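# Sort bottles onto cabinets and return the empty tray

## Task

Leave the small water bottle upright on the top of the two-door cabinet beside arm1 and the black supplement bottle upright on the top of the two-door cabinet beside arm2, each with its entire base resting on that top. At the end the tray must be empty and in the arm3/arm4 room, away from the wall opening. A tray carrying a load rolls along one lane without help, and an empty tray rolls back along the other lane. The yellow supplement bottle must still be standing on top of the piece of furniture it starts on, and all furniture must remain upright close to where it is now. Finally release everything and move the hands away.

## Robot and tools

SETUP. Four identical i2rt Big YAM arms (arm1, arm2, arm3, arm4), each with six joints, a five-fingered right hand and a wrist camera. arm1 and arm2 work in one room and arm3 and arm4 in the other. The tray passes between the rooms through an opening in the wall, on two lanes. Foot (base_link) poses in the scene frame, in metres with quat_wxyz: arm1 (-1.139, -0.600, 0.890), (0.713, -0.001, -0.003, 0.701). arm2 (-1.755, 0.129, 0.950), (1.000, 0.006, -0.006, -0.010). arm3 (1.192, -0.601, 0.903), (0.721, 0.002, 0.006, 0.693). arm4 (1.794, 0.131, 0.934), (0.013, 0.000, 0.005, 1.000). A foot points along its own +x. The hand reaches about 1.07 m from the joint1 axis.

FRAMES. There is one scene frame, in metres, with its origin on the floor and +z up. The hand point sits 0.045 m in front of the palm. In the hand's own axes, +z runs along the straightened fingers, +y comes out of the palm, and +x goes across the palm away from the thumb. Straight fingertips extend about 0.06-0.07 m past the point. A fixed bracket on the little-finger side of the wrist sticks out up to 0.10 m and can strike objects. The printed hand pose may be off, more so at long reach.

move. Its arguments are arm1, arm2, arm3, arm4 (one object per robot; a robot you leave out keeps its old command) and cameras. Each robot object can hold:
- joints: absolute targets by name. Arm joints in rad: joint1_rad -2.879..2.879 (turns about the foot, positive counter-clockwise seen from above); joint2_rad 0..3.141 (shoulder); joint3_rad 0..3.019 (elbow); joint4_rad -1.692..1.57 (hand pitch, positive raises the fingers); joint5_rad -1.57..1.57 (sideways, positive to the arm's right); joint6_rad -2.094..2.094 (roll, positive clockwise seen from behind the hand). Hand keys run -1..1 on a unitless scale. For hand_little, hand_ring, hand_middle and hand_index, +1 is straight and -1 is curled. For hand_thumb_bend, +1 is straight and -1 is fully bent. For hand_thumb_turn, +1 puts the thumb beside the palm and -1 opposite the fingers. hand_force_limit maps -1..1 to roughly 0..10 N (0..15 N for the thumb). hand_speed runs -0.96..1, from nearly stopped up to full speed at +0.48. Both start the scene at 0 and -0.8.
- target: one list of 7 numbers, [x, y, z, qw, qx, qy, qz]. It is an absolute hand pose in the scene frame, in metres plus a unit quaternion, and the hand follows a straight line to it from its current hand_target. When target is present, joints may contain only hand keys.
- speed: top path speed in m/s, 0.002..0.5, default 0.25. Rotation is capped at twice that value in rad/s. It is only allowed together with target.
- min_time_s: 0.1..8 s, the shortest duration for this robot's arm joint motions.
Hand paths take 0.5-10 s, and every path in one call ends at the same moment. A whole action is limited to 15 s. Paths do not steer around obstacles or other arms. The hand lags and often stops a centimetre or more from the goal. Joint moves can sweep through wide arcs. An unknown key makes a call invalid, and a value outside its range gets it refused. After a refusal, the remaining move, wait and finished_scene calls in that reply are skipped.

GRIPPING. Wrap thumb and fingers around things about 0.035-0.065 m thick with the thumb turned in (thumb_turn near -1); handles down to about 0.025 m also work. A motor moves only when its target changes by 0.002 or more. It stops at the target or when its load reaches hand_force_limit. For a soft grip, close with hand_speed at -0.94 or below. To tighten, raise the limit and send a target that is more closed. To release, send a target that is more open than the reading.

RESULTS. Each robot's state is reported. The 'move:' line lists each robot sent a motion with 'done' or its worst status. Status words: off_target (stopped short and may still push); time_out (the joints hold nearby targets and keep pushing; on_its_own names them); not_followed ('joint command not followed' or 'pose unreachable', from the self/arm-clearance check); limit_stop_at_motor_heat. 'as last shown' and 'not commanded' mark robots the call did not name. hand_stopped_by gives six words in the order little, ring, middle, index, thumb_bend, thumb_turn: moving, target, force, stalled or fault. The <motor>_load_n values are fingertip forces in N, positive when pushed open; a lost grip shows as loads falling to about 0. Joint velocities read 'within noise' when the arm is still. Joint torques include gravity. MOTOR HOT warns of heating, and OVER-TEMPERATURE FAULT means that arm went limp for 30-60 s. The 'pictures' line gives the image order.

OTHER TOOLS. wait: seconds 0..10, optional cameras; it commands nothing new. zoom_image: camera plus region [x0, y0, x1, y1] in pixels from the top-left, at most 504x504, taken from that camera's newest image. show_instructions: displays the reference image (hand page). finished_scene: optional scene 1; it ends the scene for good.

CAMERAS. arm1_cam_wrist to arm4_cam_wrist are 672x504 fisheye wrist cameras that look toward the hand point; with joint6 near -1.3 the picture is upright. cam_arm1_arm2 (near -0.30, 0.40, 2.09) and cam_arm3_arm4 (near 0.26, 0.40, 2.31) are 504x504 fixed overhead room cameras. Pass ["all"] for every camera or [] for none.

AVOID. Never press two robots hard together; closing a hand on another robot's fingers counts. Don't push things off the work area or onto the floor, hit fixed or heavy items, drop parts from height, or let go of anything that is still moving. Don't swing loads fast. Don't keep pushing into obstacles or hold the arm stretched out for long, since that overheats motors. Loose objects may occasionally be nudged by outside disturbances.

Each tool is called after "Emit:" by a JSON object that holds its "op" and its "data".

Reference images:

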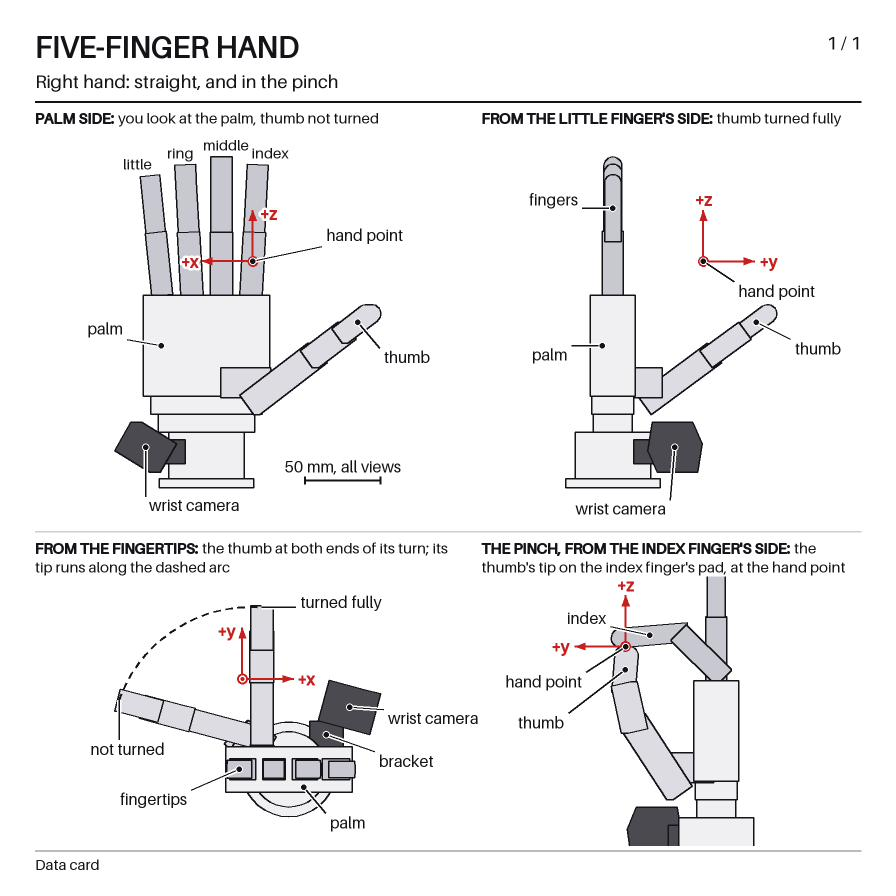

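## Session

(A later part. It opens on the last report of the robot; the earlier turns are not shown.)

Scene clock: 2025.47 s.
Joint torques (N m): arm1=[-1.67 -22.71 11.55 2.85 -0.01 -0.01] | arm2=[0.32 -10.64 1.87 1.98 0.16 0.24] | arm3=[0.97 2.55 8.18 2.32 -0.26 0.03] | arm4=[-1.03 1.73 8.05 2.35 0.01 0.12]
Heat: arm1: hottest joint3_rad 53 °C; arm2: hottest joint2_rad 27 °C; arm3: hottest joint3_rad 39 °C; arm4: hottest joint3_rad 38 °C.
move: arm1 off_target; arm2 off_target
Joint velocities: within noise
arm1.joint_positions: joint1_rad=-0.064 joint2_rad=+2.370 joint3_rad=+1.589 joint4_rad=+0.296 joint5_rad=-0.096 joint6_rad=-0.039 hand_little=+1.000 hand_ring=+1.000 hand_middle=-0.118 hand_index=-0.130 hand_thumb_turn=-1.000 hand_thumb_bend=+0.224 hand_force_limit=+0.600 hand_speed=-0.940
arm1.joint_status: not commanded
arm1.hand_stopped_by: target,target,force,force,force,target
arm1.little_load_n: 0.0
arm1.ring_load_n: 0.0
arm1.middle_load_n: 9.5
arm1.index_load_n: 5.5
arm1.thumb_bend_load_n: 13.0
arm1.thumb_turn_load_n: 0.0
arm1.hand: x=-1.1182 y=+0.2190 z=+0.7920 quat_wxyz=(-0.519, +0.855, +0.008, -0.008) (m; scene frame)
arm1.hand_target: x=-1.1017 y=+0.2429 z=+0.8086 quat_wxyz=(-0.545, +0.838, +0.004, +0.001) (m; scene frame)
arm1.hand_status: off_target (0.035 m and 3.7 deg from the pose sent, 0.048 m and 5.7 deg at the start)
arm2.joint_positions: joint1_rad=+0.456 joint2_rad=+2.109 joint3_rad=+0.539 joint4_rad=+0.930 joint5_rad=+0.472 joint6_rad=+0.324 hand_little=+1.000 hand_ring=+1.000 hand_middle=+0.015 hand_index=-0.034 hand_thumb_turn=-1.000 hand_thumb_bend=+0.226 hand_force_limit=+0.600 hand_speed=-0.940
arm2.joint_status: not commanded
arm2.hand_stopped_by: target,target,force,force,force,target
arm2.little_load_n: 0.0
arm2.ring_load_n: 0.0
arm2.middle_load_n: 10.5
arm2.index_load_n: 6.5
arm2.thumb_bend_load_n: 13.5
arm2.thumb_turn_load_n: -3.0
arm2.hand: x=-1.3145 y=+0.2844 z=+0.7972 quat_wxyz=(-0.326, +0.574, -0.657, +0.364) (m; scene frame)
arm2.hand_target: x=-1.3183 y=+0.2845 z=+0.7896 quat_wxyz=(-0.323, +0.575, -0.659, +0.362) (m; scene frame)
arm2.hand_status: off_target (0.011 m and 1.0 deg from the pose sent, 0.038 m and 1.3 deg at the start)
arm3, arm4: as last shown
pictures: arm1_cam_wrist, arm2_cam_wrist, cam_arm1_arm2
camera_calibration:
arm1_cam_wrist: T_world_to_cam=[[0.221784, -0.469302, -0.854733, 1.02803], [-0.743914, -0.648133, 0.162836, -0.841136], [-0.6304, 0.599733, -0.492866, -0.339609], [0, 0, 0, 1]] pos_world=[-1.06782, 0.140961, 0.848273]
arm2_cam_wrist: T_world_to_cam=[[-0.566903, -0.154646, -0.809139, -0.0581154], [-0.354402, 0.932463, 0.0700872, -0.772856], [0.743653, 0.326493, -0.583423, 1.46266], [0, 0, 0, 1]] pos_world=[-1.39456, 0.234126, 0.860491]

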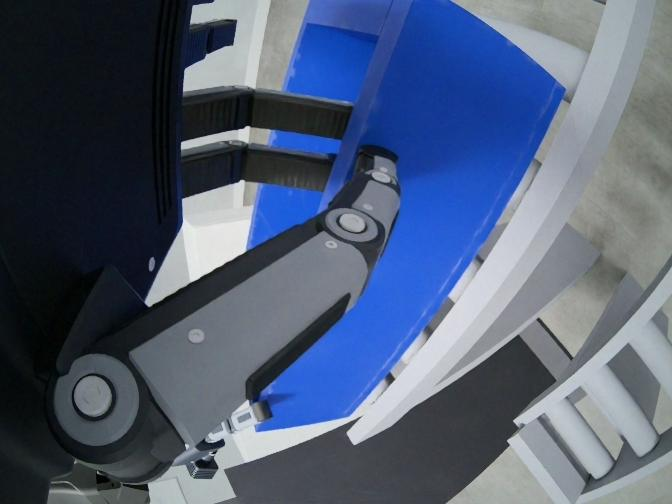

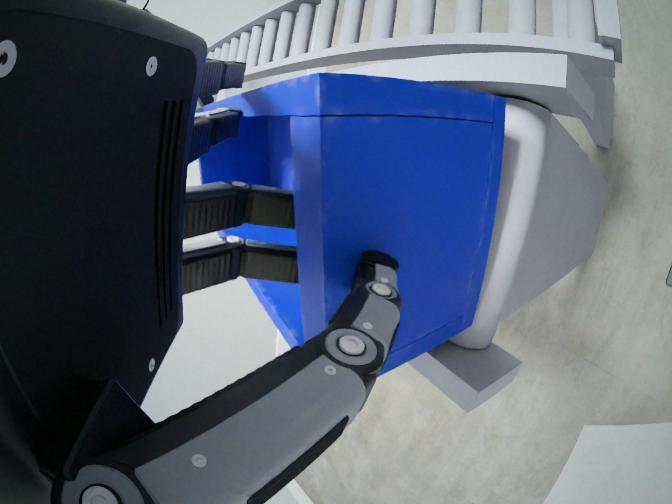

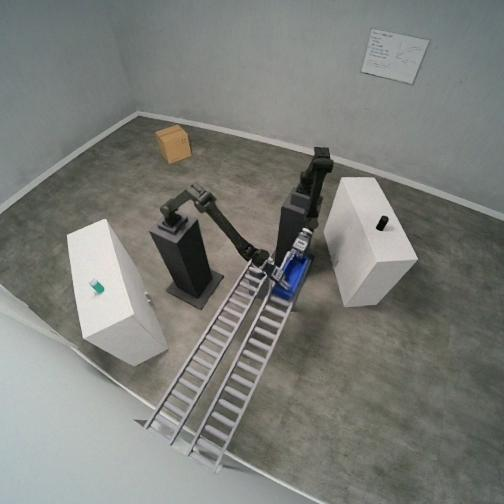

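Emit:
{"op": "move", "data": {"arm1": {"target": [-1.102, 0.238, 0.782, 0.5446, -0.8386, -0.001, 0.001], "speed": 0.04}, "arm2": {"target": [-1.317, 0.274, 0.768, 0.318, -0.574, 0.660, -0.366], "speed": 0.04}, "cameras": ["arm1_cam_wrist", "arm2_cam_wrist", "cam_arm1_arm2"]}}

Emit:
{"op": "zoom_image", "data": {"camera": "cam_arm1_arm2", "region": [230, 210, 330, 310]}}

Emit:
{"op": "zoom_image", "data": {"camera": "arm2_cam_wrist", "region": [280, 60, 640, 420]}}

Scene clock: 2056.30 s.
Joint torques (N m): arm1=[-1.38 -23.06 10.06 2.82 0.02 0.05] | arm2=[-0.91 -9.76 1.07 1.62 0.04 0.05] | arm3=[0.97 2.78 8.31 2.33 -0.24 0.02] | arm4=[-1.14 1.79 8.05 2.36 0.02 0.11]
Heat: arm1: hottest joint3_rad 53 °C; arm2: hottest joint2_rad 26 °C; arm3: hottest joint3_rad 39 °C; arm4: hottest joint3_rad 38 °C.
move: arm1 off_target; arm2 off_target
Joint velocities: within noise
arm1.joint_positions: joint1_rad=-0.073 joint2_rad=+2.410 joint3_rad=+1.589 joint4_rad=+0.346 joint5_rad=-0.096 joint6_rad=-0.040 hand_little=+1.000 hand_ring=+1.000 hand_middle=-0.118 hand_index=-0.131 hand_thumb_turn=-1.000 hand_thumb_bend=+0.226 hand_force_limit=+0.600 hand_speed=-0.940
arm1.joint_status: not commanded
arm1.hand_stopped_by: target,target,force,force,force,target
arm1.little_load_n: 0.0
arm1.ring_load_n: 0.0
arm1.middle_load_n: 13.0
arm1.index_load_n: 1.5
arm1.thumb_bend_load_n: 19.5
arm1.thumb_turn_load_n: 1.5
arm1.hand: x=-1.1105 y=+0.2181 z=+0.7707 quat_wxyz=(-0.523, +0.852, +0.005, -0.005) (m; scene frame)
arm1.hand_target: x=-1.0978 y=+0.2357 z=+0.7814 quat_wxyz=(-0.544, +0.839, -0.001, +0.001) (m; scene frame)
arm1.hand_status: off_target (0.024 m and 2.9 deg from the pose sent, 0.027 m and 3.7 deg at the start)
arm2.joint_positions: joint1_rad=+0.449 joint2_rad=+2.173 joint3_rad=+0.559 joint4_rad=+1.008 joint5_rad=+0.468 joint6_rad=+0.326 hand_little=+1.000 hand_ring=+1.000 hand_middle=+0.015 hand_index=-0.034 hand_thumb_turn=-1.000 hand_thumb_bend=+0.226 hand_force_limit=+0.600 hand_speed=-0.940
arm2.joint_status: not commanded
arm2.hand_stopped_by: target,target,force,force,force,target
arm2.little_load_n: 0.0
arm2.ring_load_n: 0.0
arm2.middle_load_n: 11.5
arm2.index_load_n: 7.0
arm2.thumb_bend_load_n: 10.5
arm2.thumb_turn_load_n: -3.0
arm2.hand: x=-1.3063 y=+0.2854 z=+0.7872 quat_wxyz=(-0.340, +0.564, -0.657, +0.367) (m; scene frame)
arm2.hand_target: x=-1.3175 y=+0.2743 z=+0.7695 quat_wxyz=(-0.318, +0.574, -0.660, +0.366) (m; scene frame)
arm2.hand_status: off_target (0.025 m and 2.8 deg from the pose sent, 0.031 m and 1.0 deg at the start)
arm3, arm4: as last shown
arm4.ring_load_n: -0.5
pictures: arm1_cam_wrist, arm2_cam_wrist, cam_arm1_arm2
camera_calibration:
arm1_cam_wrist: T_world_to_cam=[[0.219779, -0.461972, -0.859232, 1.00739], [-0.749764, -0.643488, 0.154197, -0.83344], [-0.62414, 0.610332, -0.487795, -0.343989], [0, 0, 0, 1]] pos_world=[-1.06098, 0.139026, 0.826302]
arm2_cam_wrist: T_world_to_cam=[[-0.543396, -0.13732, -0.828169, -0.0207174], [-0.352047, 0.932866, 0.0763125, -0.772035], [0.762092, 0.333022, -0.555259, 1.45049], [0, 0, 0, 1]] pos_world=[-1.38845, 0.234317, 0.847154]

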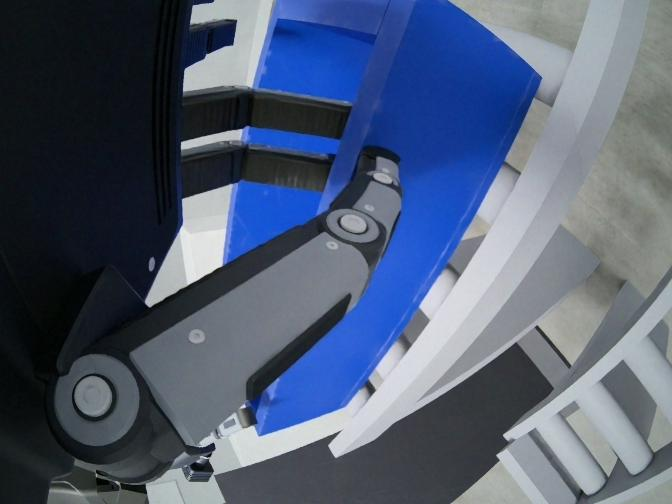

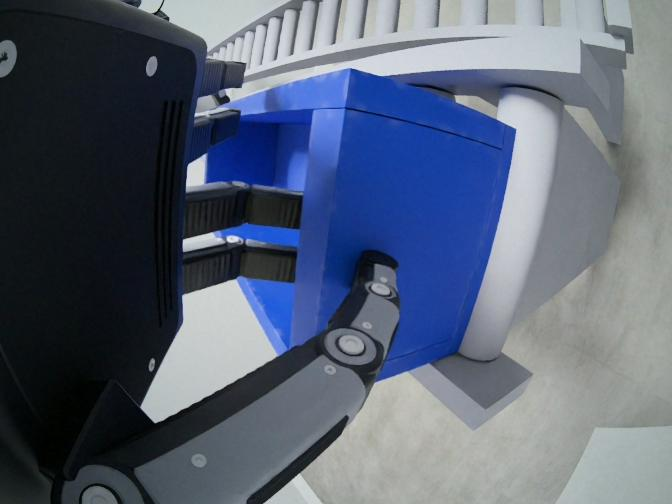

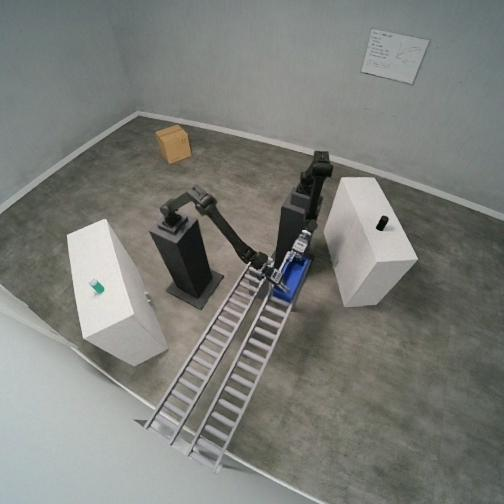

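Scaled by 5.040 from the camera's 504x504 image, which has a finer 720x720 frame.

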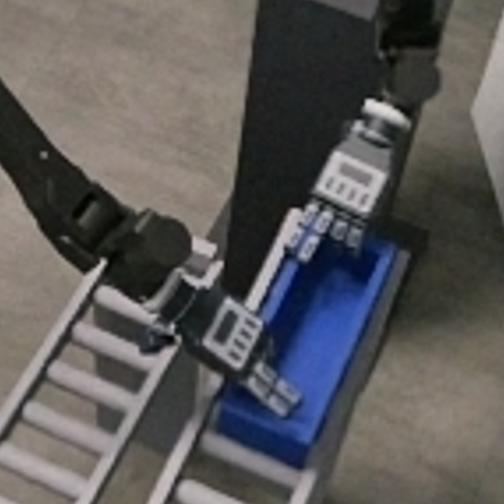

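Scaled by 1.400 from the camera's 672x504 image, which has a finer 960x720 frame.

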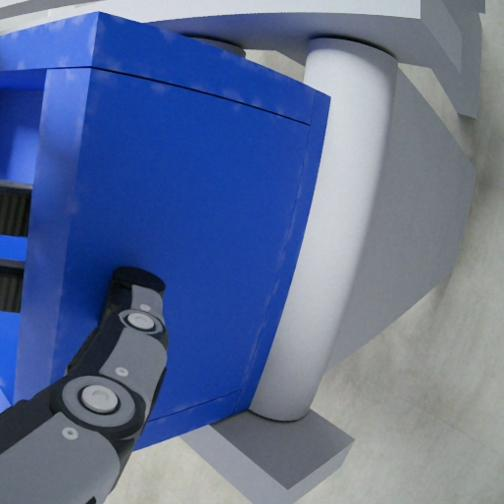

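Emit:
{"op": "move", "data": {"arm1": {"target": [-1.104, 0.220, 0.786, 0.5446, -0.8386, -0.001, 0.001], "speed": 0.04}, "arm2": {"target": [-1.317, 0.268, 0.775, 0.318, -0.574, 0.660, -0.366], "speed": 0.04}, "cameras": ["arm1_cam_wrist", "arm2_cam_wrist"]}}

Emit:
{"op": "zoom_image", "data": {"camera": "arm2_cam_wrist", "region": [280, 60, 640, 420]}}

Scene clock: 2073.83 s.
Joint torques (N m): arm1=[-1.03 -26.05 6.02 2.54 0.04 0.07] | arm2=[-1.67 -11.87 0.08 1.32 0.15 -0.04] | arm3=[1.03 2.61 8.21 2.25 -0.24 0.03] | arm4=[-1.14 1.73 8.06 2.37 0.01 0.11]
Heat: arm1: hottest joint3_rad 51 °C; arm2: hottest joint2_rad 26 °C; arm3: hottest joint3_rad 39 °C; arm4: hottest joint3_rad 38 °C.
move: arm1 off_target; arm2 off_target
Joint velocities: within noise
arm1.joint_positions: joint1_rad=-0.073 joint2_rad=+2.410 joint3_rad=+1.571 joint4_rad=+0.386 joint5_rad=-0.089 joint6_rad=-0.039 hand_little=+1.000 hand_ring=+1.000 hand_middle=-0.118 hand_index=-0.131 hand_thumb_turn=-1.000 hand_thumb_bend=+0.226 hand_force_limit=+0.600 hand_speed=-0.940
arm1.joint_status: not commanded
arm1.hand_stopped_by: target,target,force,force,force,target
arm1.little_load_n: 0.0
arm1.ring_load_n: 0.0
arm1.middle_load_n: 14.0
arm1.index_load_n: 2.5
arm1.thumb_bend_load_n: 17.5
arm1.thumb_turn_load_n: 1.0
arm1.hand: x=-1.1093 y=+0.2168 z=+0.7703 quat_wxyz=(-0.532, +0.847, +0.003, -0.001) (m; scene frame)
arm1.hand_target: x=-1.1026 y=+0.2209 z=+0.7860 quat_wxyz=(-0.545, +0.838, -0.002, +0.002) (m; scene frame)
arm1.hand_status: off_target (0.017 m and 1.7 deg from the pose sent, 0.017 m and 2.9 deg at the start)
arm2.joint_positions: joint1_rad=+0.439 joint2_rad=+2.173 joint3_rad=+0.560 joint4_rad=+1.010 joint5_rad=+0.451 joint6_rad=+0.326 hand_little=+1.000 hand_ring=+1.000 hand_middle=+0.015 hand_index=-0.034 hand_thumb_turn=-1.000 hand_thumb_bend=+0.226 hand_force_limit=+0.600 hand_speed=-0.940
arm2.joint_status: not commanded
arm2.hand_stopped_by: target,target,force,force,force,target
arm2.little_load_n: 0.0
arm2.ring_load_n: 0.0
arm2.middle_load_n: 10.0
arm2.index_load_n: 7.5
arm2.thumb_bend_load_n: 11.0
arm2.thumb_turn_load_n: -1.5
arm2.hand: x=-1.3046 y=+0.2850 z=+0.7874 quat_wxyz=(-0.343, +0.564, -0.658, +0.363) (m; scene frame)
arm2.hand_target: x=-1.3165 y=+0.2687 z=+0.7761 quat_wxyz=(-0.319, +0.573, -0.660, +0.366) (m; scene frame)
arm2.hand_status: off_target (0.024 m and 3.2 deg from the pose sent, 0.024 m and 2.8 deg at the start)
arm3, arm4: as last shown
arm4.ring_load_n: 0.0
pictures: arm1_cam_wrist, arm2_cam_wrist
camera_calibration:
arm1_cam_wrist: T_world_to_cam=[[0.219816, -0.445415, -0.867921, 1.00941], [-0.755109, -0.640975, 0.137703, -0.826988], [-0.61765, 0.625106, -0.477233, -0.346793], [0, 0, 0, 1]] pos_world=[-1.06055, 0.13631, 0.824465]
arm2_cam_wrist: T_world_to_cam=[[-0.543602, -0.131711, -0.828945, -0.0209245], [-0.356492, 0.930336, 0.0859578, -0.783763], [0.759875, 0.342239, -0.552686, 1.44191], [0, 0, 0, 1]] pos_world=[-1.38645, 0.232928, 0.84695]

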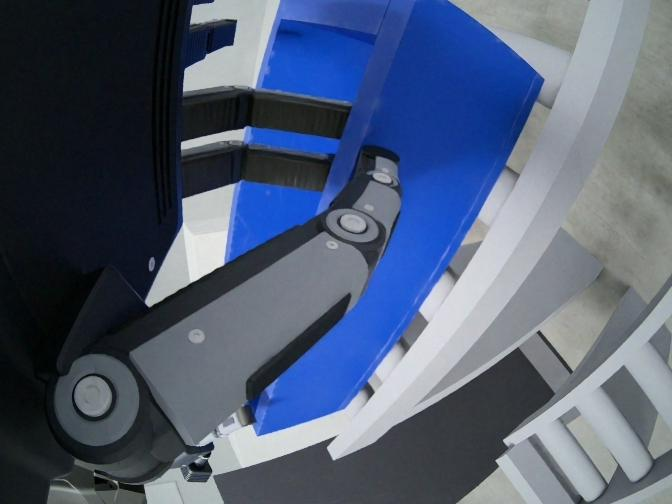

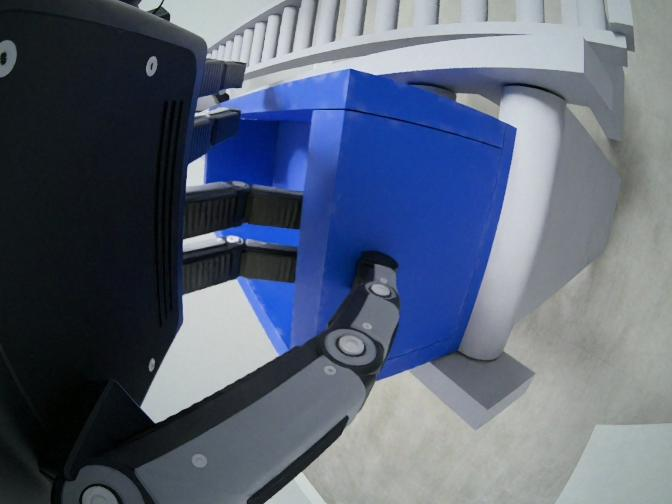

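Scaled by 1.400 from the camera's 672x504 image, which has a finer 960x720 frame.

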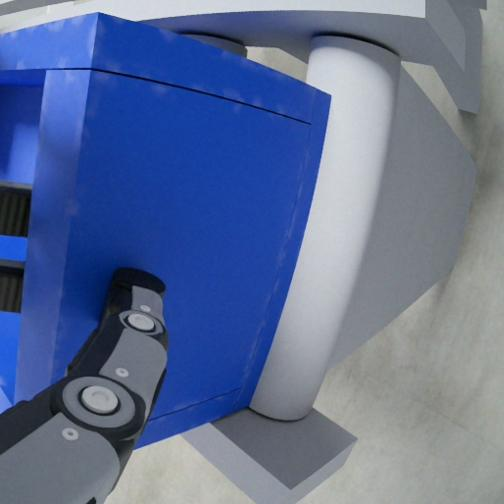

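Emit:
{"op": "move", "data": {"arm1": {"joints": {"hand_speed": -0.85, "hand_thumb_bend": 0.55, "hand_index": 0.3, "hand_middle": 0.3}}, "cameras": ["arm1_cam_wrist", "arm2_cam_wrist"]}}

Scene clock: 2097.40 s.
Joint torques (N m): arm1=[-1.03 -25.99 6.31 2.56 0.01 0.07] | arm2=[-1.55 -11.93 0.08 1.32 0.15 -0.04] | arm3=[1.14 2.67 8.23 2.29 -0.23 0.04] | arm4=[-1.14 1.67 8.08 2.35 0.01 0.11]
Heat: arm1: hottest joint3_rad 46 °C; arm2: hottest joint2_rad 26 °C; arm3: hottest joint3_rad 39 °C; arm4: hottest joint3_rad 38 °C.
move: arm1 done
Joint velocities: within noise
arm1.joint_positions: joint1_rad=-0.069 joint2_rad=+2.410 joint3_rad=+1.567 joint4_rad=+0.386 joint5_rad=-0.083 joint6_rad=-0.039 hand_little=+1.000 hand_ring=+1.000 hand_middle=+0.300 hand_index=+0.300 hand_thumb_turn=-1.000 hand_thumb_bend=+0.550 hand_force_limit=+0.600 hand_speed=-0.850
arm1.joint_status: all done
arm1.hand_stopped_by: target,target,target,target,target,target
arm1.little_load_n: 0.0
arm1.ring_load_n: 0.0
arm1.middle_load_n: 0.0
arm1.index_load_n: 0.0
arm1.thumb_bend_load_n: 0.0
arm1.thumb_turn_load_n: 0.0
arm1.hand: x=-1.1119 y=+0.2157 z=+0.7688 quat_wxyz=(-0.531, +0.847, +0.003, +0.000) (m; scene frame)
arm1.hand_target: x=-1.1053 y=+0.2216 z=+0.7863 quat_wxyz=(-0.545, +0.838, -0.001, +0.003) (m; scene frame)
arm1.hand_status: not commanded
arm2, arm3, arm4: as last shown
arm2.middle_load_n: 9.5
arm2.index_load_n: 8.0
arm2.thumb_turn_load_n: -0.5
arm2.hand_target: x=-1.3166 y=+0.2691 z=+0.7761 quat_wxyz=(-0.319, +0.573, -0.660, +0.366) (m; scene frame)
arm3.little_load_n: -0.5
arm4.ring_load_n: -0.5
pictures: arm1_cam_wrist, arm2_cam_wrist
camera_calibration:
arm1_cam_wrist: T_world_to_cam=[[0.221456, -0.448475, -0.865926, 1.00905], [-0.756075, -0.639774, 0.137986, -0.831068], [-0.61588, 0.624147, -0.480762, -0.343618], [0, 0, 0, 1]] pos_world=[-1.06344, 0.135307, 0.823241]
arm2_cam_wrist: T_world_to_cam=[[-0.543602, -0.131711, -0.828945, -0.0209245], [-0.356492, 0.930336, 0.0859578, -0.783763], [0.759875, 0.342239, -0.552686, 1.44191], [0, 0, 0, 1]] pos_world=[-1.38645, 0.232928, 0.84695]

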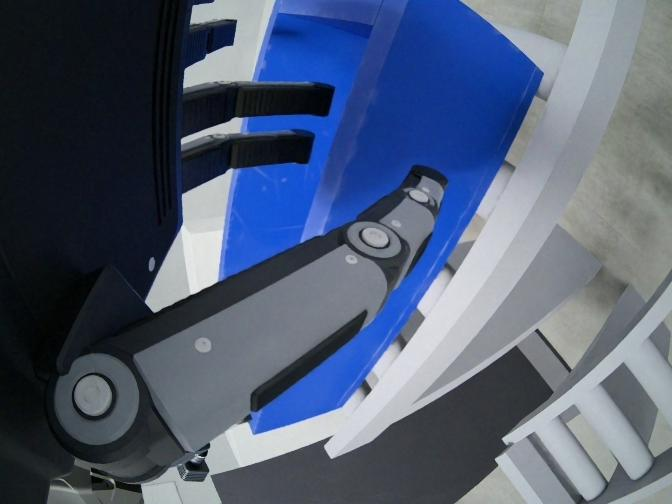

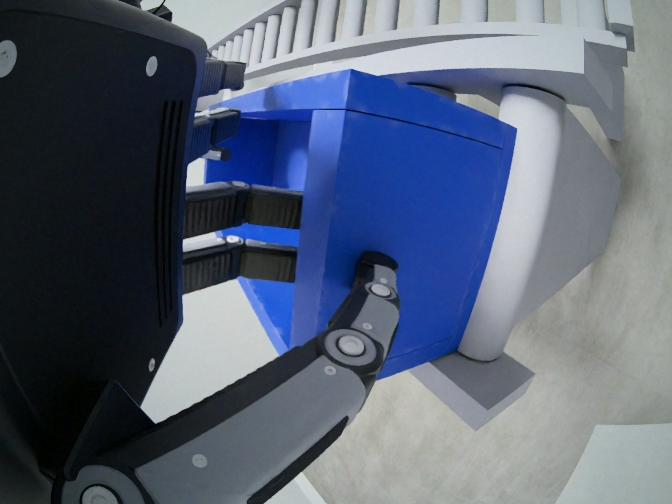

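Emit:
{"op": "move", "data": {"arm1": {"target": [-1.105, 0.222, 0.92, 0.5446, -0.8386, -0.001, 0.001], "speed": 0.08}, "cameras": ["arm1_cam_wrist"]}}

Emit:
{"op": "move", "data": {"arm1": {"target": [-1.12, -0.05, 1.0, 0.5446, -0.8386, -0.001, 0.001], "speed": 0.15}, "cameras": ["arm1_cam_wrist", "arm2_cam_wrist", "cam_arm1_arm2"]}}

Emit:
{"op": "zoom_image", "data": {"camera": "cam_arm1_arm2", "region": [230, 210, 330, 310]}}

Scene clock: 2108.27 s.
Joint torques (N m): arm1=[-1.26 -25.76 8.66 1.25 -0.18 0.07] | arm2=[-1.55 -11.93 0.06 1.32 0.14 -0.04] | arm3=[1.14 2.73 8.31 2.29 -0.26 0.02] | arm4=[-1.08 1.73 8.09 2.36 0.01 0.11]
Heat: arm1: hottest joint3_rad 45 °C; arm2: hottest joint2_rad 26 °C; arm3: hottest joint3_rad 39 °C; arm4: hottest joint3_rad 38 °C.
move: arm1 off_target
Joint velocities: within noise
arm1.joint_positions: joint1_rad=-0.069 joint2_rad=+2.194 joint3_rad=+1.560 joint4_rad=+0.184 joint5_rad=-0.090 joint6_rad=-0.039 hand_little=+1.000 hand_ring=+1.000 hand_middle=+0.300 hand_index=+0.300 hand_thumb_turn=-1.000 hand_thumb_bend=+0.550 hand_force_limit=+0.600 hand_speed=-0.850
arm1.joint_status: not commanded
arm1.hand_stopped_by: target,target,target,target,target,target
arm1.little_load_n: 0.0
arm1.ring_load_n: 0.0
arm1.middle_load_n: 0.0
arm1.index_load_n: 0.0
arm1.thumb_bend_load_n: 0.0
arm1.thumb_turn_load_n: 0.0
arm1.hand: x=-1.1138 y=+0.2186 z=+0.8946 quat_wxyz=(-0.534, +0.846, +0.005, -0.003) (m; scene frame)
arm1.hand_target: x=-1.1050 y=+0.2237 z=+0.9185 quat_wxyz=(-0.544, +0.839, +0.001, -0.001) (m; scene frame)
arm1.hand_status: off_target (0.027 m and 1.6 deg from the pose sent, 0.152 m and 1.9 deg at the start)
arm2, arm3, arm4: as last shown
arm2.thumb_turn_load_n: -1.0
arm3.little_load_n: 0.0
arm3.middle_load_n: -0.5
arm3.thumb_turn_load_n: -0.5
arm4.ring_load_n: 0.0
pictures: arm1_cam_wrist
camera_calibration:
arm1_cam_wrist: T_world_to_cam=[[0.2221, -0.441391, -0.869394, 1.12193], [-0.751205, -0.645903, 0.136018, -0.839376], [-0.621581, 0.622883, -0.47503, -0.297221], [0, 0, 0, 1]] pos_world=[-1.06447, 0.138188, 0.948379]

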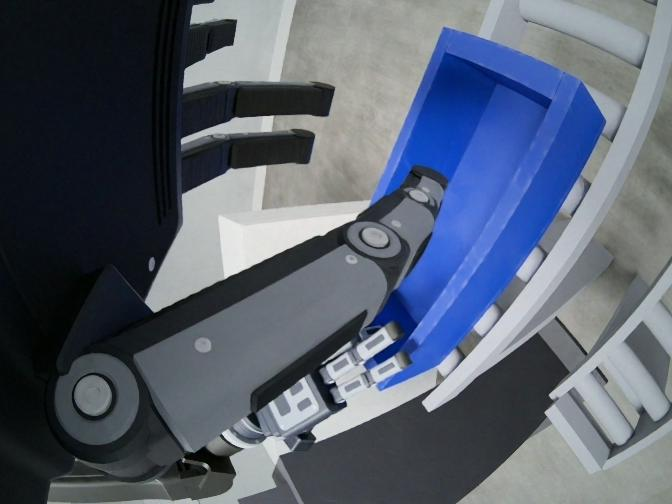

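Scene clock: 2111.00 s.
Joint torques (N m): arm1=[-1.38 -13.45 7.17 1.29 -0.2 -0.07] | arm2=[-1.55 -11.93 0.06 1.32 0.15 -0.04] | arm3=[0.97 2.73 8.21 2.29 -0.23 0.03] | arm4=[-1.03 1.73 8.06 2.35 0.01 0.11]
Heat: arm1: hottest joint3_rad 44 °C; arm2: hottest joint2_rad 26 °C; arm3: hottest joint3_rad 39 °C; arm4: hottest joint3_rad 38 °C.
move: arm1 done
Joint velocities: within noise
arm1.joint_positions: joint1_rad=-0.099 joint2_rad=+1.447 joint3_rad=+0.761 joint4_rad=+0.265 joint5_rad=-0.123 joint6_rad=-0.039 hand_little=+1.000 hand_ring=+1.000 hand_middle=+0.300 hand_index=+0.300 hand_thumb_turn=-1.000 hand_thumb_bend=+0.550 hand_force_limit=+0.600 hand_speed=-0.850
arm1.joint_status: not commanded
arm1.hand_stopped_by: target,target,target,target,target,target
arm1.little_load_n: 0.0
arm1.ring_load_n: 0.0
arm1.middle_load_n: 0.0
arm1.index_load_n: 0.0
arm1.thumb_bend_load_n: 0.0
arm1.thumb_turn_load_n: 0.0
arm1.hand: x=-1.1263 y=-0.0447 z=+1.0011 quat_wxyz=(-0.546, +0.837, +0.002, -0.007) (m; scene frame)
arm1.hand_target: x=-1.1187 y=-0.0485 z=+1.0038 quat_wxyz=(-0.546, +0.838, +0.001, -0.002) (m; scene frame)
arm1.hand_status: done (0.008 m and 0.7 deg from the pose sent, 0.289 m and 1.6 deg at the start)
arm2: as last shown
arm2.middle_load_n: 10.0
arm2.thumb_turn_load_n: -0.5
arm3.joint_positions: joint1_rad=+0.530 joint2_rad=+0.585 joint3_rad=+1.322 joint4_rad=-1.404 joint5_rad=-0.254 joint6_rad=-1.366 hand_little=+1.000 hand_ring=+1.000 hand_middle=+1.000 hand_index=+1.000 hand_thumb_turn=+1.000 hand_thumb_bend=+1.000 hand_force_limit=+0.000 hand_speed=-0.800
arm3.joint_status: not commanded
arm3.hand_stopped_by: target,target,target,target,target,target
arm3.little_load_n: 0.5
arm3.ring_load_n: 0.0
arm3.middle_load_n: 0.0
arm3.index_load_n: 0.0
arm3.thumb_bend_load_n: 0.0
arm3.thumb_turn_load_n: 0.0
arm3.hand: x=+1.0980 y=-0.4055 z=+1.3519 quat_wxyz=(-0.443, +0.493, +0.745, +0.075) (m; scene frame)
arm3.hand_target: x=+1.0985 y=-0.4061 z=+1.3612 quat_wxyz=(-0.452, +0.489, +0.742, +0.080) (m; scene frame)
arm3.hand_status: not commanded
arm4.joint_positions: joint1_rad=-0.283 joint2_rad=+0.629 joint3_rad=+1.504 joint4_rad=-1.246 joint5_rad=-0.094 joint6_rad=-1.109 hand_little=+1.000 hand_ring=+1.000 hand_middle=+1.000 hand_index=+1.000 hand_thumb_turn=+1.000 hand_thumb_bend=+1.000 hand_force_limit=+0.000 hand_speed=-0.800
arm4.joint_status: not commanded
arm4.hand_stopped_by: target,target,target,target,target,target
arm4.little_load_n: 0.0
arm4.ring_load_n: 0.0
arm4.middle_load_n: 0.0
arm4.index_load_n: -0.5
arm4.thumb_bend_load_n: 0.0
arm4.thumb_turn_load_n: 0.0
arm4.hand: x=+1.5788 y=+0.2289 z=+1.4853 quat_wxyz=(-0.558, +0.288, +0.773, -0.086) (m; scene frame)
arm4.hand_target: x=+1.5808 y=+0.2284 z=+1.4978 quat_wxyz=(-0.570, +0.285, +0.766, -0.086) (m; scene frame)
arm4.hand_status: not commanded
pictures: arm1_cam_wrist, arm2_cam_wrist, cam_arm1_arm2
camera_calibration:
arm1_cam_wrist: T_world_to_cam=[[0.2123, -0.414991, -0.88471, 1.10663], [-0.75065, -0.648911, 0.124255, -1.02109], [-0.625663, 0.637728, -0.449277, -0.120139], [0, 0, 0, 1]] pos_world=[-1.07659, -0.126741, 1.05195]
arm2_cam_wrist: T_world_to_cam=[[-0.543602, -0.131711, -0.828945, -0.0209245], [-0.356492, 0.930336, 0.0859578, -0.783763], [0.759875, 0.342239, -0.552686, 1.44191], [0, 0, 0, 1]] pos_world=[-1.38645, 0.232928, 0.84695]

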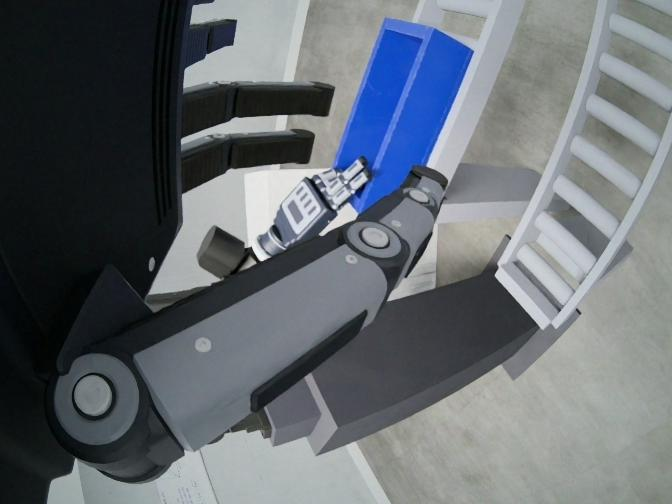

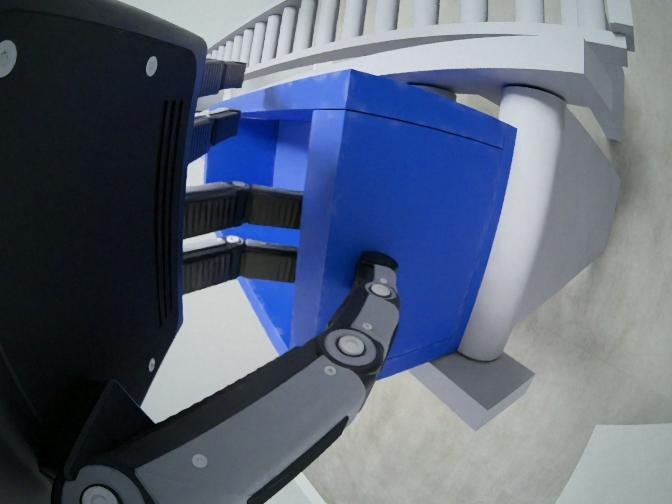

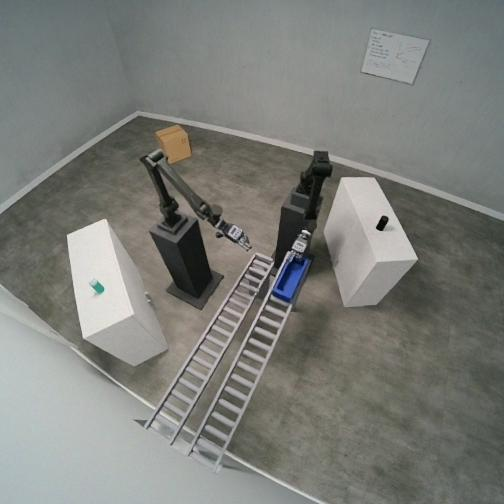

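Scaled by 5.040 from the camera's 504x504 image, which has a finer 720x720 frame.

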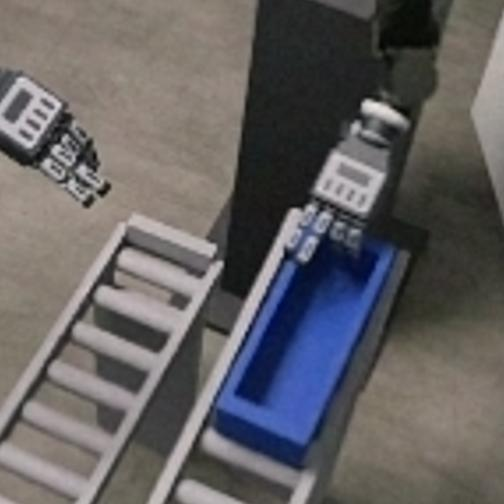

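Emit:
{"op": "move", "data": {"arm2": {"target": [-1.315, 0.274, 0.792, 0.318, -0.574, 0.660, -0.366], "speed": 0.05}, "cameras": []}}

Emit:
{"op": "move", "data": {"arm2": {"joints": {"hand_speed": -0.6, "hand_thumb_bend": 0.6, "hand_index": 1.0, "hand_middle": 1.0}}, "cameras": ["arm2_cam_wrist", "cam_arm1_arm2"]}}

Scene clock: 2133.87 s.
Joint torques (N m): arm1=[-1.44 -13.39 7.17 1.29 -0.2 -0.07] | arm2=[-0.38 -14.15 1.01 1.05 0.49 0.03] | arm3=[1.03 2.78 8.27 2.36 -0.25 0.02] | arm4=[-1.2 1.79 8.06 2.39 0.01 0.12]
Heat: arm1: hottest joint3_rad 42 °C; arm2: hottest joint2_rad 27 °C; arm3: hottest joint3_rad 39 °C; arm4: hottest joint3_rad 38 °C.
move: arm2 done
Joint velocities: within noise
arm1, arm3, arm4: as last shown
arm2.joint_positions: joint1_rad=+0.439 joint2_rad=+2.136 joint3_rad=+0.542 joint4_rad=+0.953 joint5_rad=+0.454 joint6_rad=+0.326 hand_little=+1.000 hand_ring=+1.000 hand_middle=+0.015 hand_index=-0.034 hand_thumb_turn=-1.000 hand_thumb_bend=+0.226 hand_force_limit=+0.600 hand_speed=-0.940
arm2.joint_status: not commanded
arm2.hand_stopped_by: target,target,force,force,force,target
arm2.little_load_n: 0.0
arm2.ring_load_n: 0.0
arm2.middle_load_n: 9.5
arm2.index_load_n: 7.0
arm2.thumb_bend_load_n: 13.5
arm2.thumb_turn_load_n: -1.5
arm2.hand: x=-1.3143 y=+0.2800 z=+0.7895 quat_wxyz=(-0.327, +0.572, -0.661, +0.359) (m; scene frame)
arm2.hand_target: x=-1.3159 y=+0.2735 z=+0.7917 quat_wxyz=(-0.317, +0.574, -0.660, +0.366) (m; scene frame)
arm2.hand_status: done (0.007 m and 1.3 deg from the pose sent, 0.016 m and 3.2 deg at the start)
arm3.little_load_n: 0.0
arm4.index_load_n: 0.0
pictures: none
No camera images: "cameras" was empty.

Scene clock: 2135.30 s.
Joint torques (N m): arm1=[-1.44 -13.45 7.19 1.28 -0.2 -0.07] | arm2=[-0.26 -14.1 1.2 1.11 0.15 0.07] | arm3=[0.97 2.9 8.23 2.35 -0.25 0.04] | arm4=[-1.08 1.79 8.09 2.33 0.01 0.11]
Heat: arm1: hottest joint3_rad 41 °C; arm2: hottest joint2_rad 27 °C; arm3: hottest joint3_rad 39 °C; arm4: hottest joint3_rad 38 °C.
move: arm2 done
Joint velocities: within noise
arm1, arm3, arm4: as last shown
arm2.joint_positions: joint1_rad=+0.424 joint2_rad=+2.136 joint3_rad=+0.539 joint4_rad=+0.950 joint5_rad=+0.463 joint6_rad=+0.321 hand_little=+1.000 hand_ring=+1.000 hand_middle=+1.000 hand_index=+1.000 hand_thumb_turn=-1.000 hand_thumb_bend=+0.600 hand_force_limit=+0.600 hand_speed=-0.600
arm2.joint_status: all done
arm2.hand_stopped_by: target,target,target,target,target,target
arm2.little_load_n: 0.0
arm2.ring_load_n: 0.0
arm2.middle_load_n: 0.0
arm2.index_load_n: -0.5
arm2.thumb_bend_load_n: 0.0
arm2.thumb_turn_load_n: 0.0
arm2.hand: x=-1.3140 y=+0.2703 z=+0.7884 quat_wxyz=(-0.318, +0.568, -0.666, +0.365) (m; scene frame)
arm2.hand_target: x=-1.3140 y=+0.2672 z=+0.7916 quat_wxyz=(-0.314, +0.570, -0.664, +0.368) (m; scene frame)
arm2.hand_status: not commanded
pictures: arm2_cam_wrist, cam_arm1_arm2
camera_calibration:
arm2_cam_wrist: T_world_to_cam=[[-0.578252, -0.141757, -0.803448, -0.0900408], [-0.332078, 0.940417, 0.0730774, -0.734054], [0.745217, 0.309065, -0.590872, 1.47438], [0, 0, 0, 1]] pos_world=[-1.39456, 0.221874, 0.852469]

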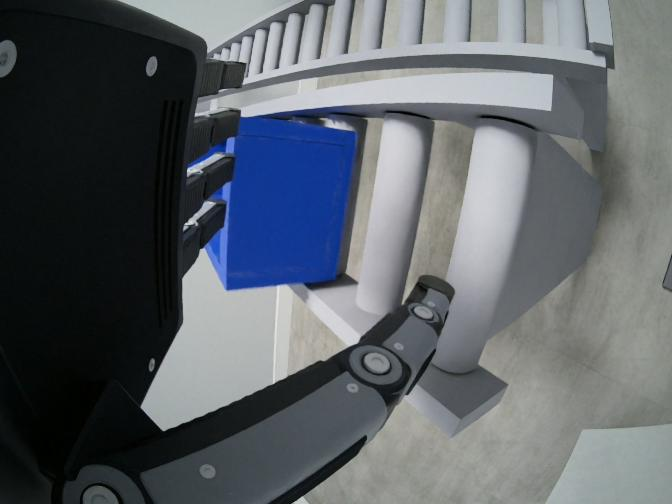

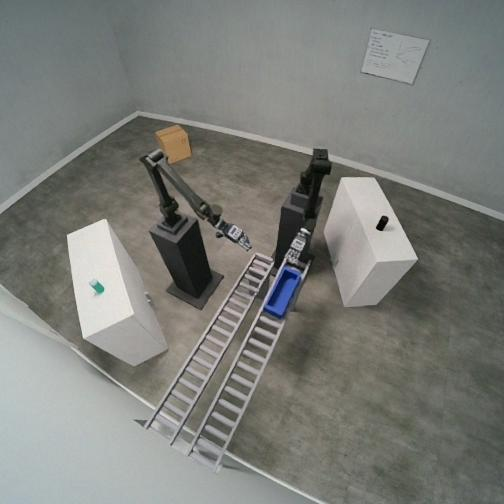

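The tray is already rolling. Retract the arms and check.

Emit:
{"op": "move", "data": {"arm1": {"joints": {"joint2_rad": 1.1, "joint3_rad": 0.9, "joint4_rad": -0.4}, "min_time_s": 3}, "arm2": {"target": [-1.36, 0.26, 0.92, 0.318, -0.574, 0.660, -0.366], "speed": 0.12}, "cameras": ["cam_arm1_arm2", "cam_arm3_arm4"]}}

Emit:
{"op": "wait", "data": {"seconds": 1, "cameras": ["all"]}}

Scene clock: 2151.47 s.
Joint torques (N m): arm1=[-1.49 -9.52 13.9 1.11 -0.21 -0.07] | arm2=[0.91 -8.47 5.03 1.11 0.21 0.2] | arm3=[1.26 2.43 8.29 2.32 -0.24 0.03] | arm4=[-1.08 1.67 8.06 2.36 0.02 0.11]
Heat: arm1: hottest joint3_rad 41 °C; arm2: hottest joint2_rad 26 °C; arm3: hottest joint3_rad 39 °C; arm4: hottest joint3_rad 38 °C.
move: arm1 done; arm2 done
Joint velocities: within noise
arm1.joint_positions: joint1_rad=-0.099 joint2_rad=+1.112 joint3_rad=+0.837 joint4_rad=-0.388 joint5_rad=-0.123 joint6_rad=-0.039 hand_little=+1.000 hand_ring=+1.000 hand_middle=+0.300 hand_index=+0.300 hand_thumb_turn=-1.000 hand_thumb_bend=+0.550 hand_force_limit=+0.600 hand_speed=-0.850
arm1.joint_status: all done
arm1.hand_stopped_by: target,target,target,target,target,target
arm1.little_load_n: 0.0
arm1.ring_load_n: 0.0
arm1.middle_load_n: 0.0
arm1.index_load_n: -0.5
arm1.thumb_bend_load_n: 0.0
arm1.thumb_turn_load_n: 0.0
arm1.hand: x=-1.1385 y=-0.1450 z=+1.0776 quat_wxyz=(-0.442, +0.897, -0.007, -0.018) (m; scene frame)
arm1.hand_target: x=-1.1301 y=-0.1307 z=+1.1148 quat_wxyz=(-0.470, +0.883, -0.006, -0.011) (m; scene frame)
arm1.hand_status: not commanded
arm2.joint_positions: joint1_rad=+0.446 joint2_rad=+1.535 joint3_rad=+0.378 joint4_rad=+0.505 joint5_rad=+0.478 joint6_rad=+0.321 hand_little=+1.000 hand_ring=+1.000 hand_middle=+1.000 hand_index=+1.000 hand_thumb_turn=-1.000 hand_thumb_bend=+0.600 hand_force_limit=+0.600 hand_speed=-0.600
arm2.joint_status: not commanded
arm2.hand_stopped_by: target,target,target,target,target,target
arm2.little_load_n: 0.0
arm2.ring_load_n: 0.0
arm2.middle_load_n: 0.0
arm2.index_load_n: 0.0
arm2.thumb_bend_load_n: 0.0
arm2.thumb_turn_load_n: -0.5
arm2.hand: x=-1.3573 y=+0.2575 z=+0.9170 quat_wxyz=(-0.317, +0.572, -0.661, +0.367) (m; scene frame)
arm2.hand_target: x=-1.3591 y=+0.2604 z=+0.9187 quat_wxyz=(-0.317, +0.574, -0.660, +0.366) (m; scene frame)
arm2.hand_status: done (0.005 m and 0.3 deg from the pose sent, 0.140 m and 1.0 deg at the start)
arm3, arm4: as last shown
arm4.ring_load_n: 0.5
pictures: cam_arm1_arm2, cam_arm3_arm4

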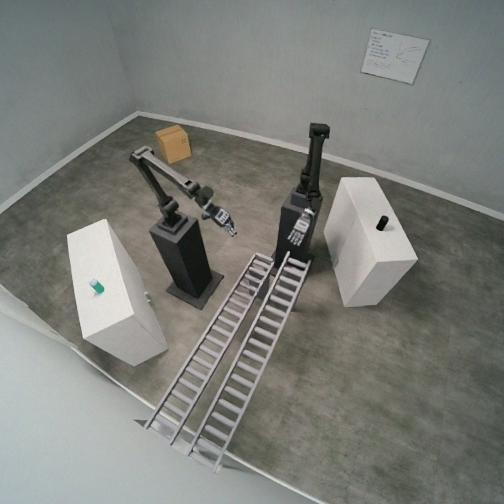

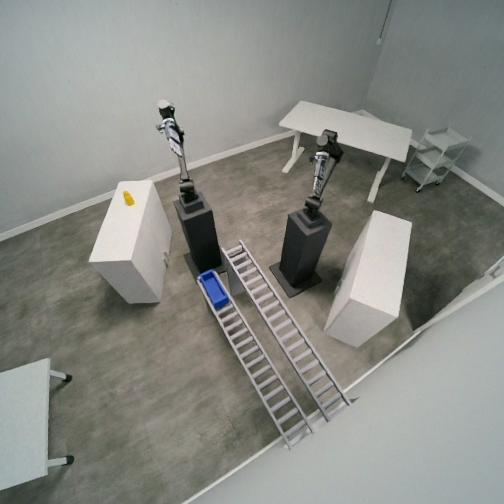

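Scene clock: 2152.47 s.
Joint torques (N m): arm1=[-1.44 -9.58 13.9 1.13 -0.21 -0.06] | arm2=[0.97 -8.47 5.01 1.11 0.21 0.2] | arm3=[0.91 2.55 8.24 2.3 -0.26 0.04] | arm4=[-1.08 1.73 8.06 2.39 0.01 0.11]
Heat: arm1: hottest joint3_rad 42 °C; arm2: hottest joint2_rad 26 °C; arm3: hottest joint3_rad 39 °C; arm4: hottest joint3_rad 38 °C.
Joint velocities: within noise
arm1.joint_positions: joint1_rad=-0.099 joint2_rad=+1.112 joint3_rad=+0.837 joint4_rad=-0.388 joint5_rad=-0.123 joint6_rad=-0.039 hand_little=+1.000 hand_ring=+1.000 hand_middle=+0.300 hand_index=+0.300 hand_thumb_turn=-1.000 hand_thumb_bend=+0.550 hand_force_limit=+0.600 hand_speed=-0.850
arm1.joint_status: all done
arm1.hand_stopped_by: target,target,target,target,target,target
arm1.little_load_n: 0.0
arm1.ring_load_n: 0.0
arm1.middle_load_n: -0.5
arm1.index_load_n: 0.0
arm1.thumb_bend_load_n: 0.0
arm1.thumb_turn_load_n: 0.0
arm1.hand: x=-1.1385 y=-0.1450 z=+1.0776 quat_wxyz=(-0.442, +0.897, -0.007, -0.018) (m; scene frame)
arm1.hand_target: x=-1.1301 y=-0.1307 z=+1.1148 quat_wxyz=(-0.470, +0.883, -0.006, -0.011) (m; scene frame)
arm1.hand_status: not commanded
arm2.joint_positions: joint1_rad=+0.446 joint2_rad=+1.535 joint3_rad=+0.378 joint4_rad=+0.505 joint5_rad=+0.478 joint6_rad=+0.321 hand_little=+1.000 hand_ring=+1.000 hand_middle=+1.000 hand_index=+1.000 hand_thumb_turn=-1.000 hand_thumb_bend=+0.600 hand_force_limit=+0.600 hand_speed=-0.600
arm2.joint_status: not commanded
arm2.hand_stopped_by: target,target,target,target,target,target
arm2.little_load_n: 0.0
arm2.ring_load_n: 0.0
arm2.middle_load_n: 0.0
arm2.index_load_n: 0.0
arm2.thumb_bend_load_n: 0.0
arm2.thumb_turn_load_n: 0.0
arm2.hand: x=-1.3573 y=+0.2575 z=+0.9170 quat_wxyz=(-0.317, +0.572, -0.661, +0.367) (m; scene frame)
arm2.hand_target: x=-1.3591 y=+0.2604 z=+0.9187 quat_wxyz=(-0.317, +0.574, -0.660, +0.366) (m; scene frame)
arm2.hand_status: done (0.005 m and 0.3 deg from the pose sent, 0.140 m and 1.0 deg at the start)
arm3.joint_positions: joint1_rad=+0.530 joint2_rad=+0.585 joint3_rad=+1.322 joint4_rad=-1.404 joint5_rad=-0.254 joint6_rad=-1.366 hand_little=+1.000 hand_ring=+1.000 hand_middle=+1.000 hand_index=+1.000 hand_thumb_turn=+1.000 hand_thumb_bend=+1.000 hand_force_limit=+0.000 hand_speed=-0.800
arm3.joint_status: not commanded
arm3.hand_stopped_by: target,target,target,target,target,target
arm3.little_load_n: 0.0
arm3.ring_load_n: 0.0
arm3.middle_load_n: 0.0
arm3.index_load_n: -0.5
arm3.thumb_bend_load_n: 0.0
arm3.thumb_turn_load_n: 0.0
arm3.hand: x=+1.0980 y=-0.4055 z=+1.3519 quat_wxyz=(-0.443, +0.493, +0.745, +0.075) (m; scene frame)
arm3.hand_target: x=+1.0985 y=-0.4061 z=+1.3612 quat_wxyz=(-0.452, +0.489, +0.742, +0.080) (m; scene frame)
arm3.hand_status: not commanded
arm4.joint_positions: joint1_rad=-0.283 joint2_rad=+0.629 joint3_rad=+1.504 joint4_rad=-1.246 joint5_rad=-0.094 joint6_rad=-1.109 hand_little=+1.000 hand_ring=+1.000 hand_middle=+1.000 hand_index=+1.000 hand_thumb_turn=+1.000 hand_thumb_bend=+1.000 hand_force_limit=+0.000 hand_speed=-0.800
arm4.joint_status: not commanded
arm4.hand_stopped_by: target,target,target,target,target,target
arm4.little_load_n: 0.0
arm4.ring_load_n: 0.0
arm4.middle_load_n: 0.0
arm4.index_load_n: 0.0
arm4.thumb_bend_load_n: 0.0
arm4.thumb_turn_load_n: 0.0
arm4.hand: x=+1.5788 y=+0.2289 z=+1.4853 quat_wxyz=(-0.558, +0.288, +0.773, -0.086) (m; scene frame)
arm4.hand_target: x=+1.5808 y=+0.2284 z=+1.4978 quat_wxyz=(-0.570, +0.285, +0.766, -0.086) (m; scene frame)
arm4.hand_status: not commanded
wait: 1.00 s; at rest by 0.27 s
pictures: arm1_cam_wrist, arm2_cam_wrist, arm3_cam_wrist, arm4_cam_wrist, cam_arm1_arm2, cam_arm3_arm4
camera_calibration:
arm1_cam_wrist: T_world_to_cam=[[0.18823, -0.614881, -0.765827, 0.950798], [-0.745413, -0.597158, 0.296245, -1.27673], [-0.639475, 0.515096, -0.570743, 0.0680306], [0, 0, 0, 1]] pos_world=[-1.08715, -0.212822, 1.1452]
arm2_cam_wrist: T_world_to_cam=[[-0.577228, -0.155475, -0.801646, -0.0103185], [-0.34066, 0.938049, 0.063364, -0.747894], [0.742131, 0.309664, -0.594432, 1.58547], [0, 0, 0, 1]] pos_world=[-1.43736, 0.208993, 0.98157]

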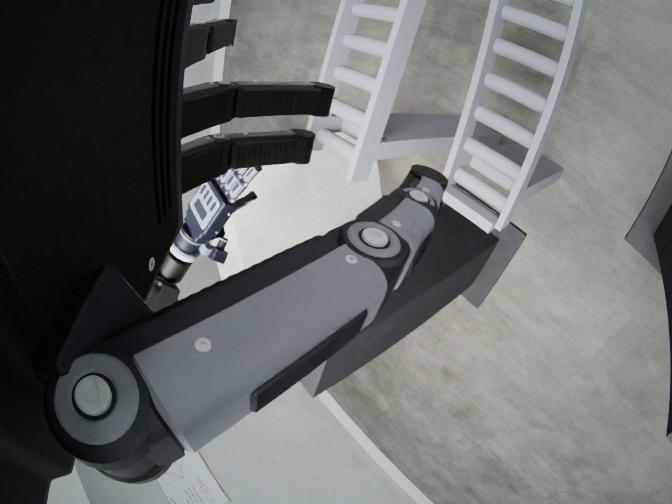

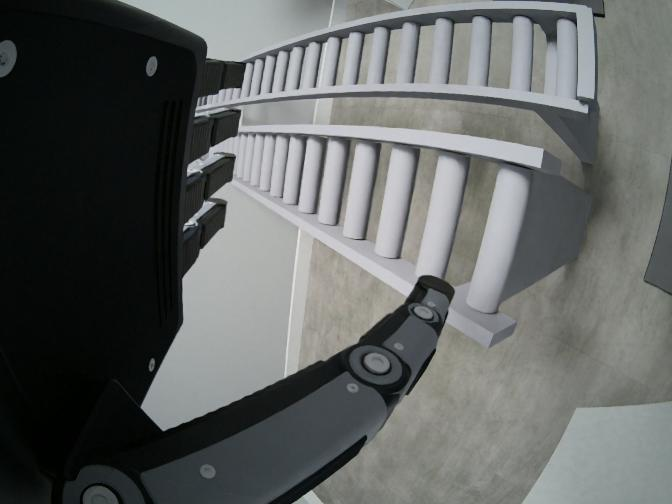

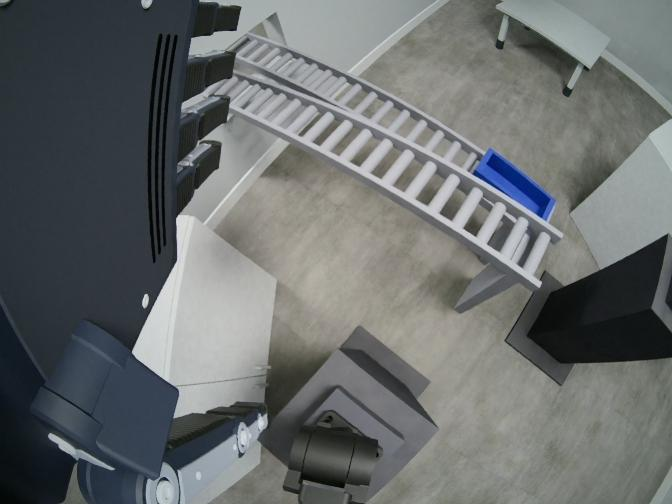

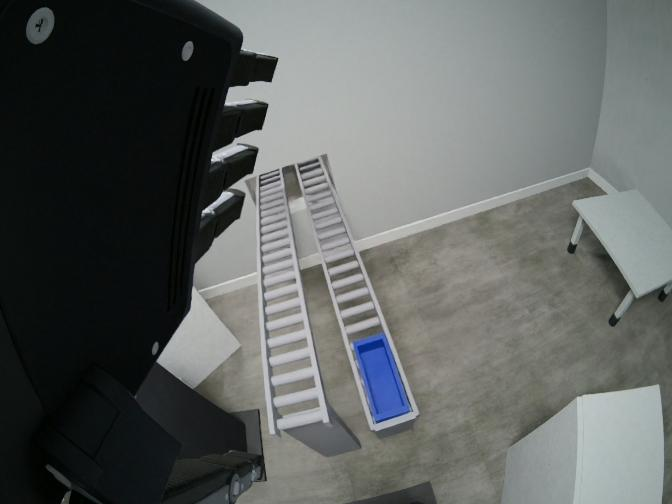

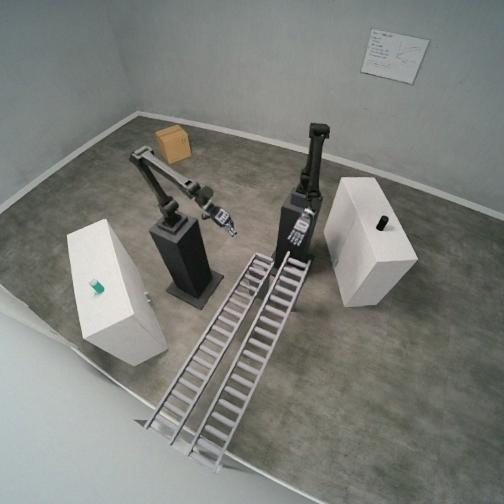

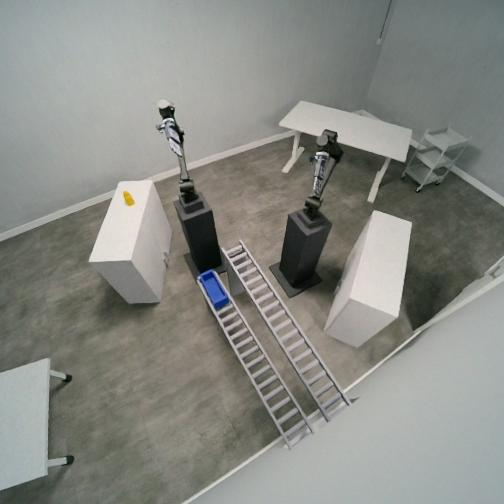

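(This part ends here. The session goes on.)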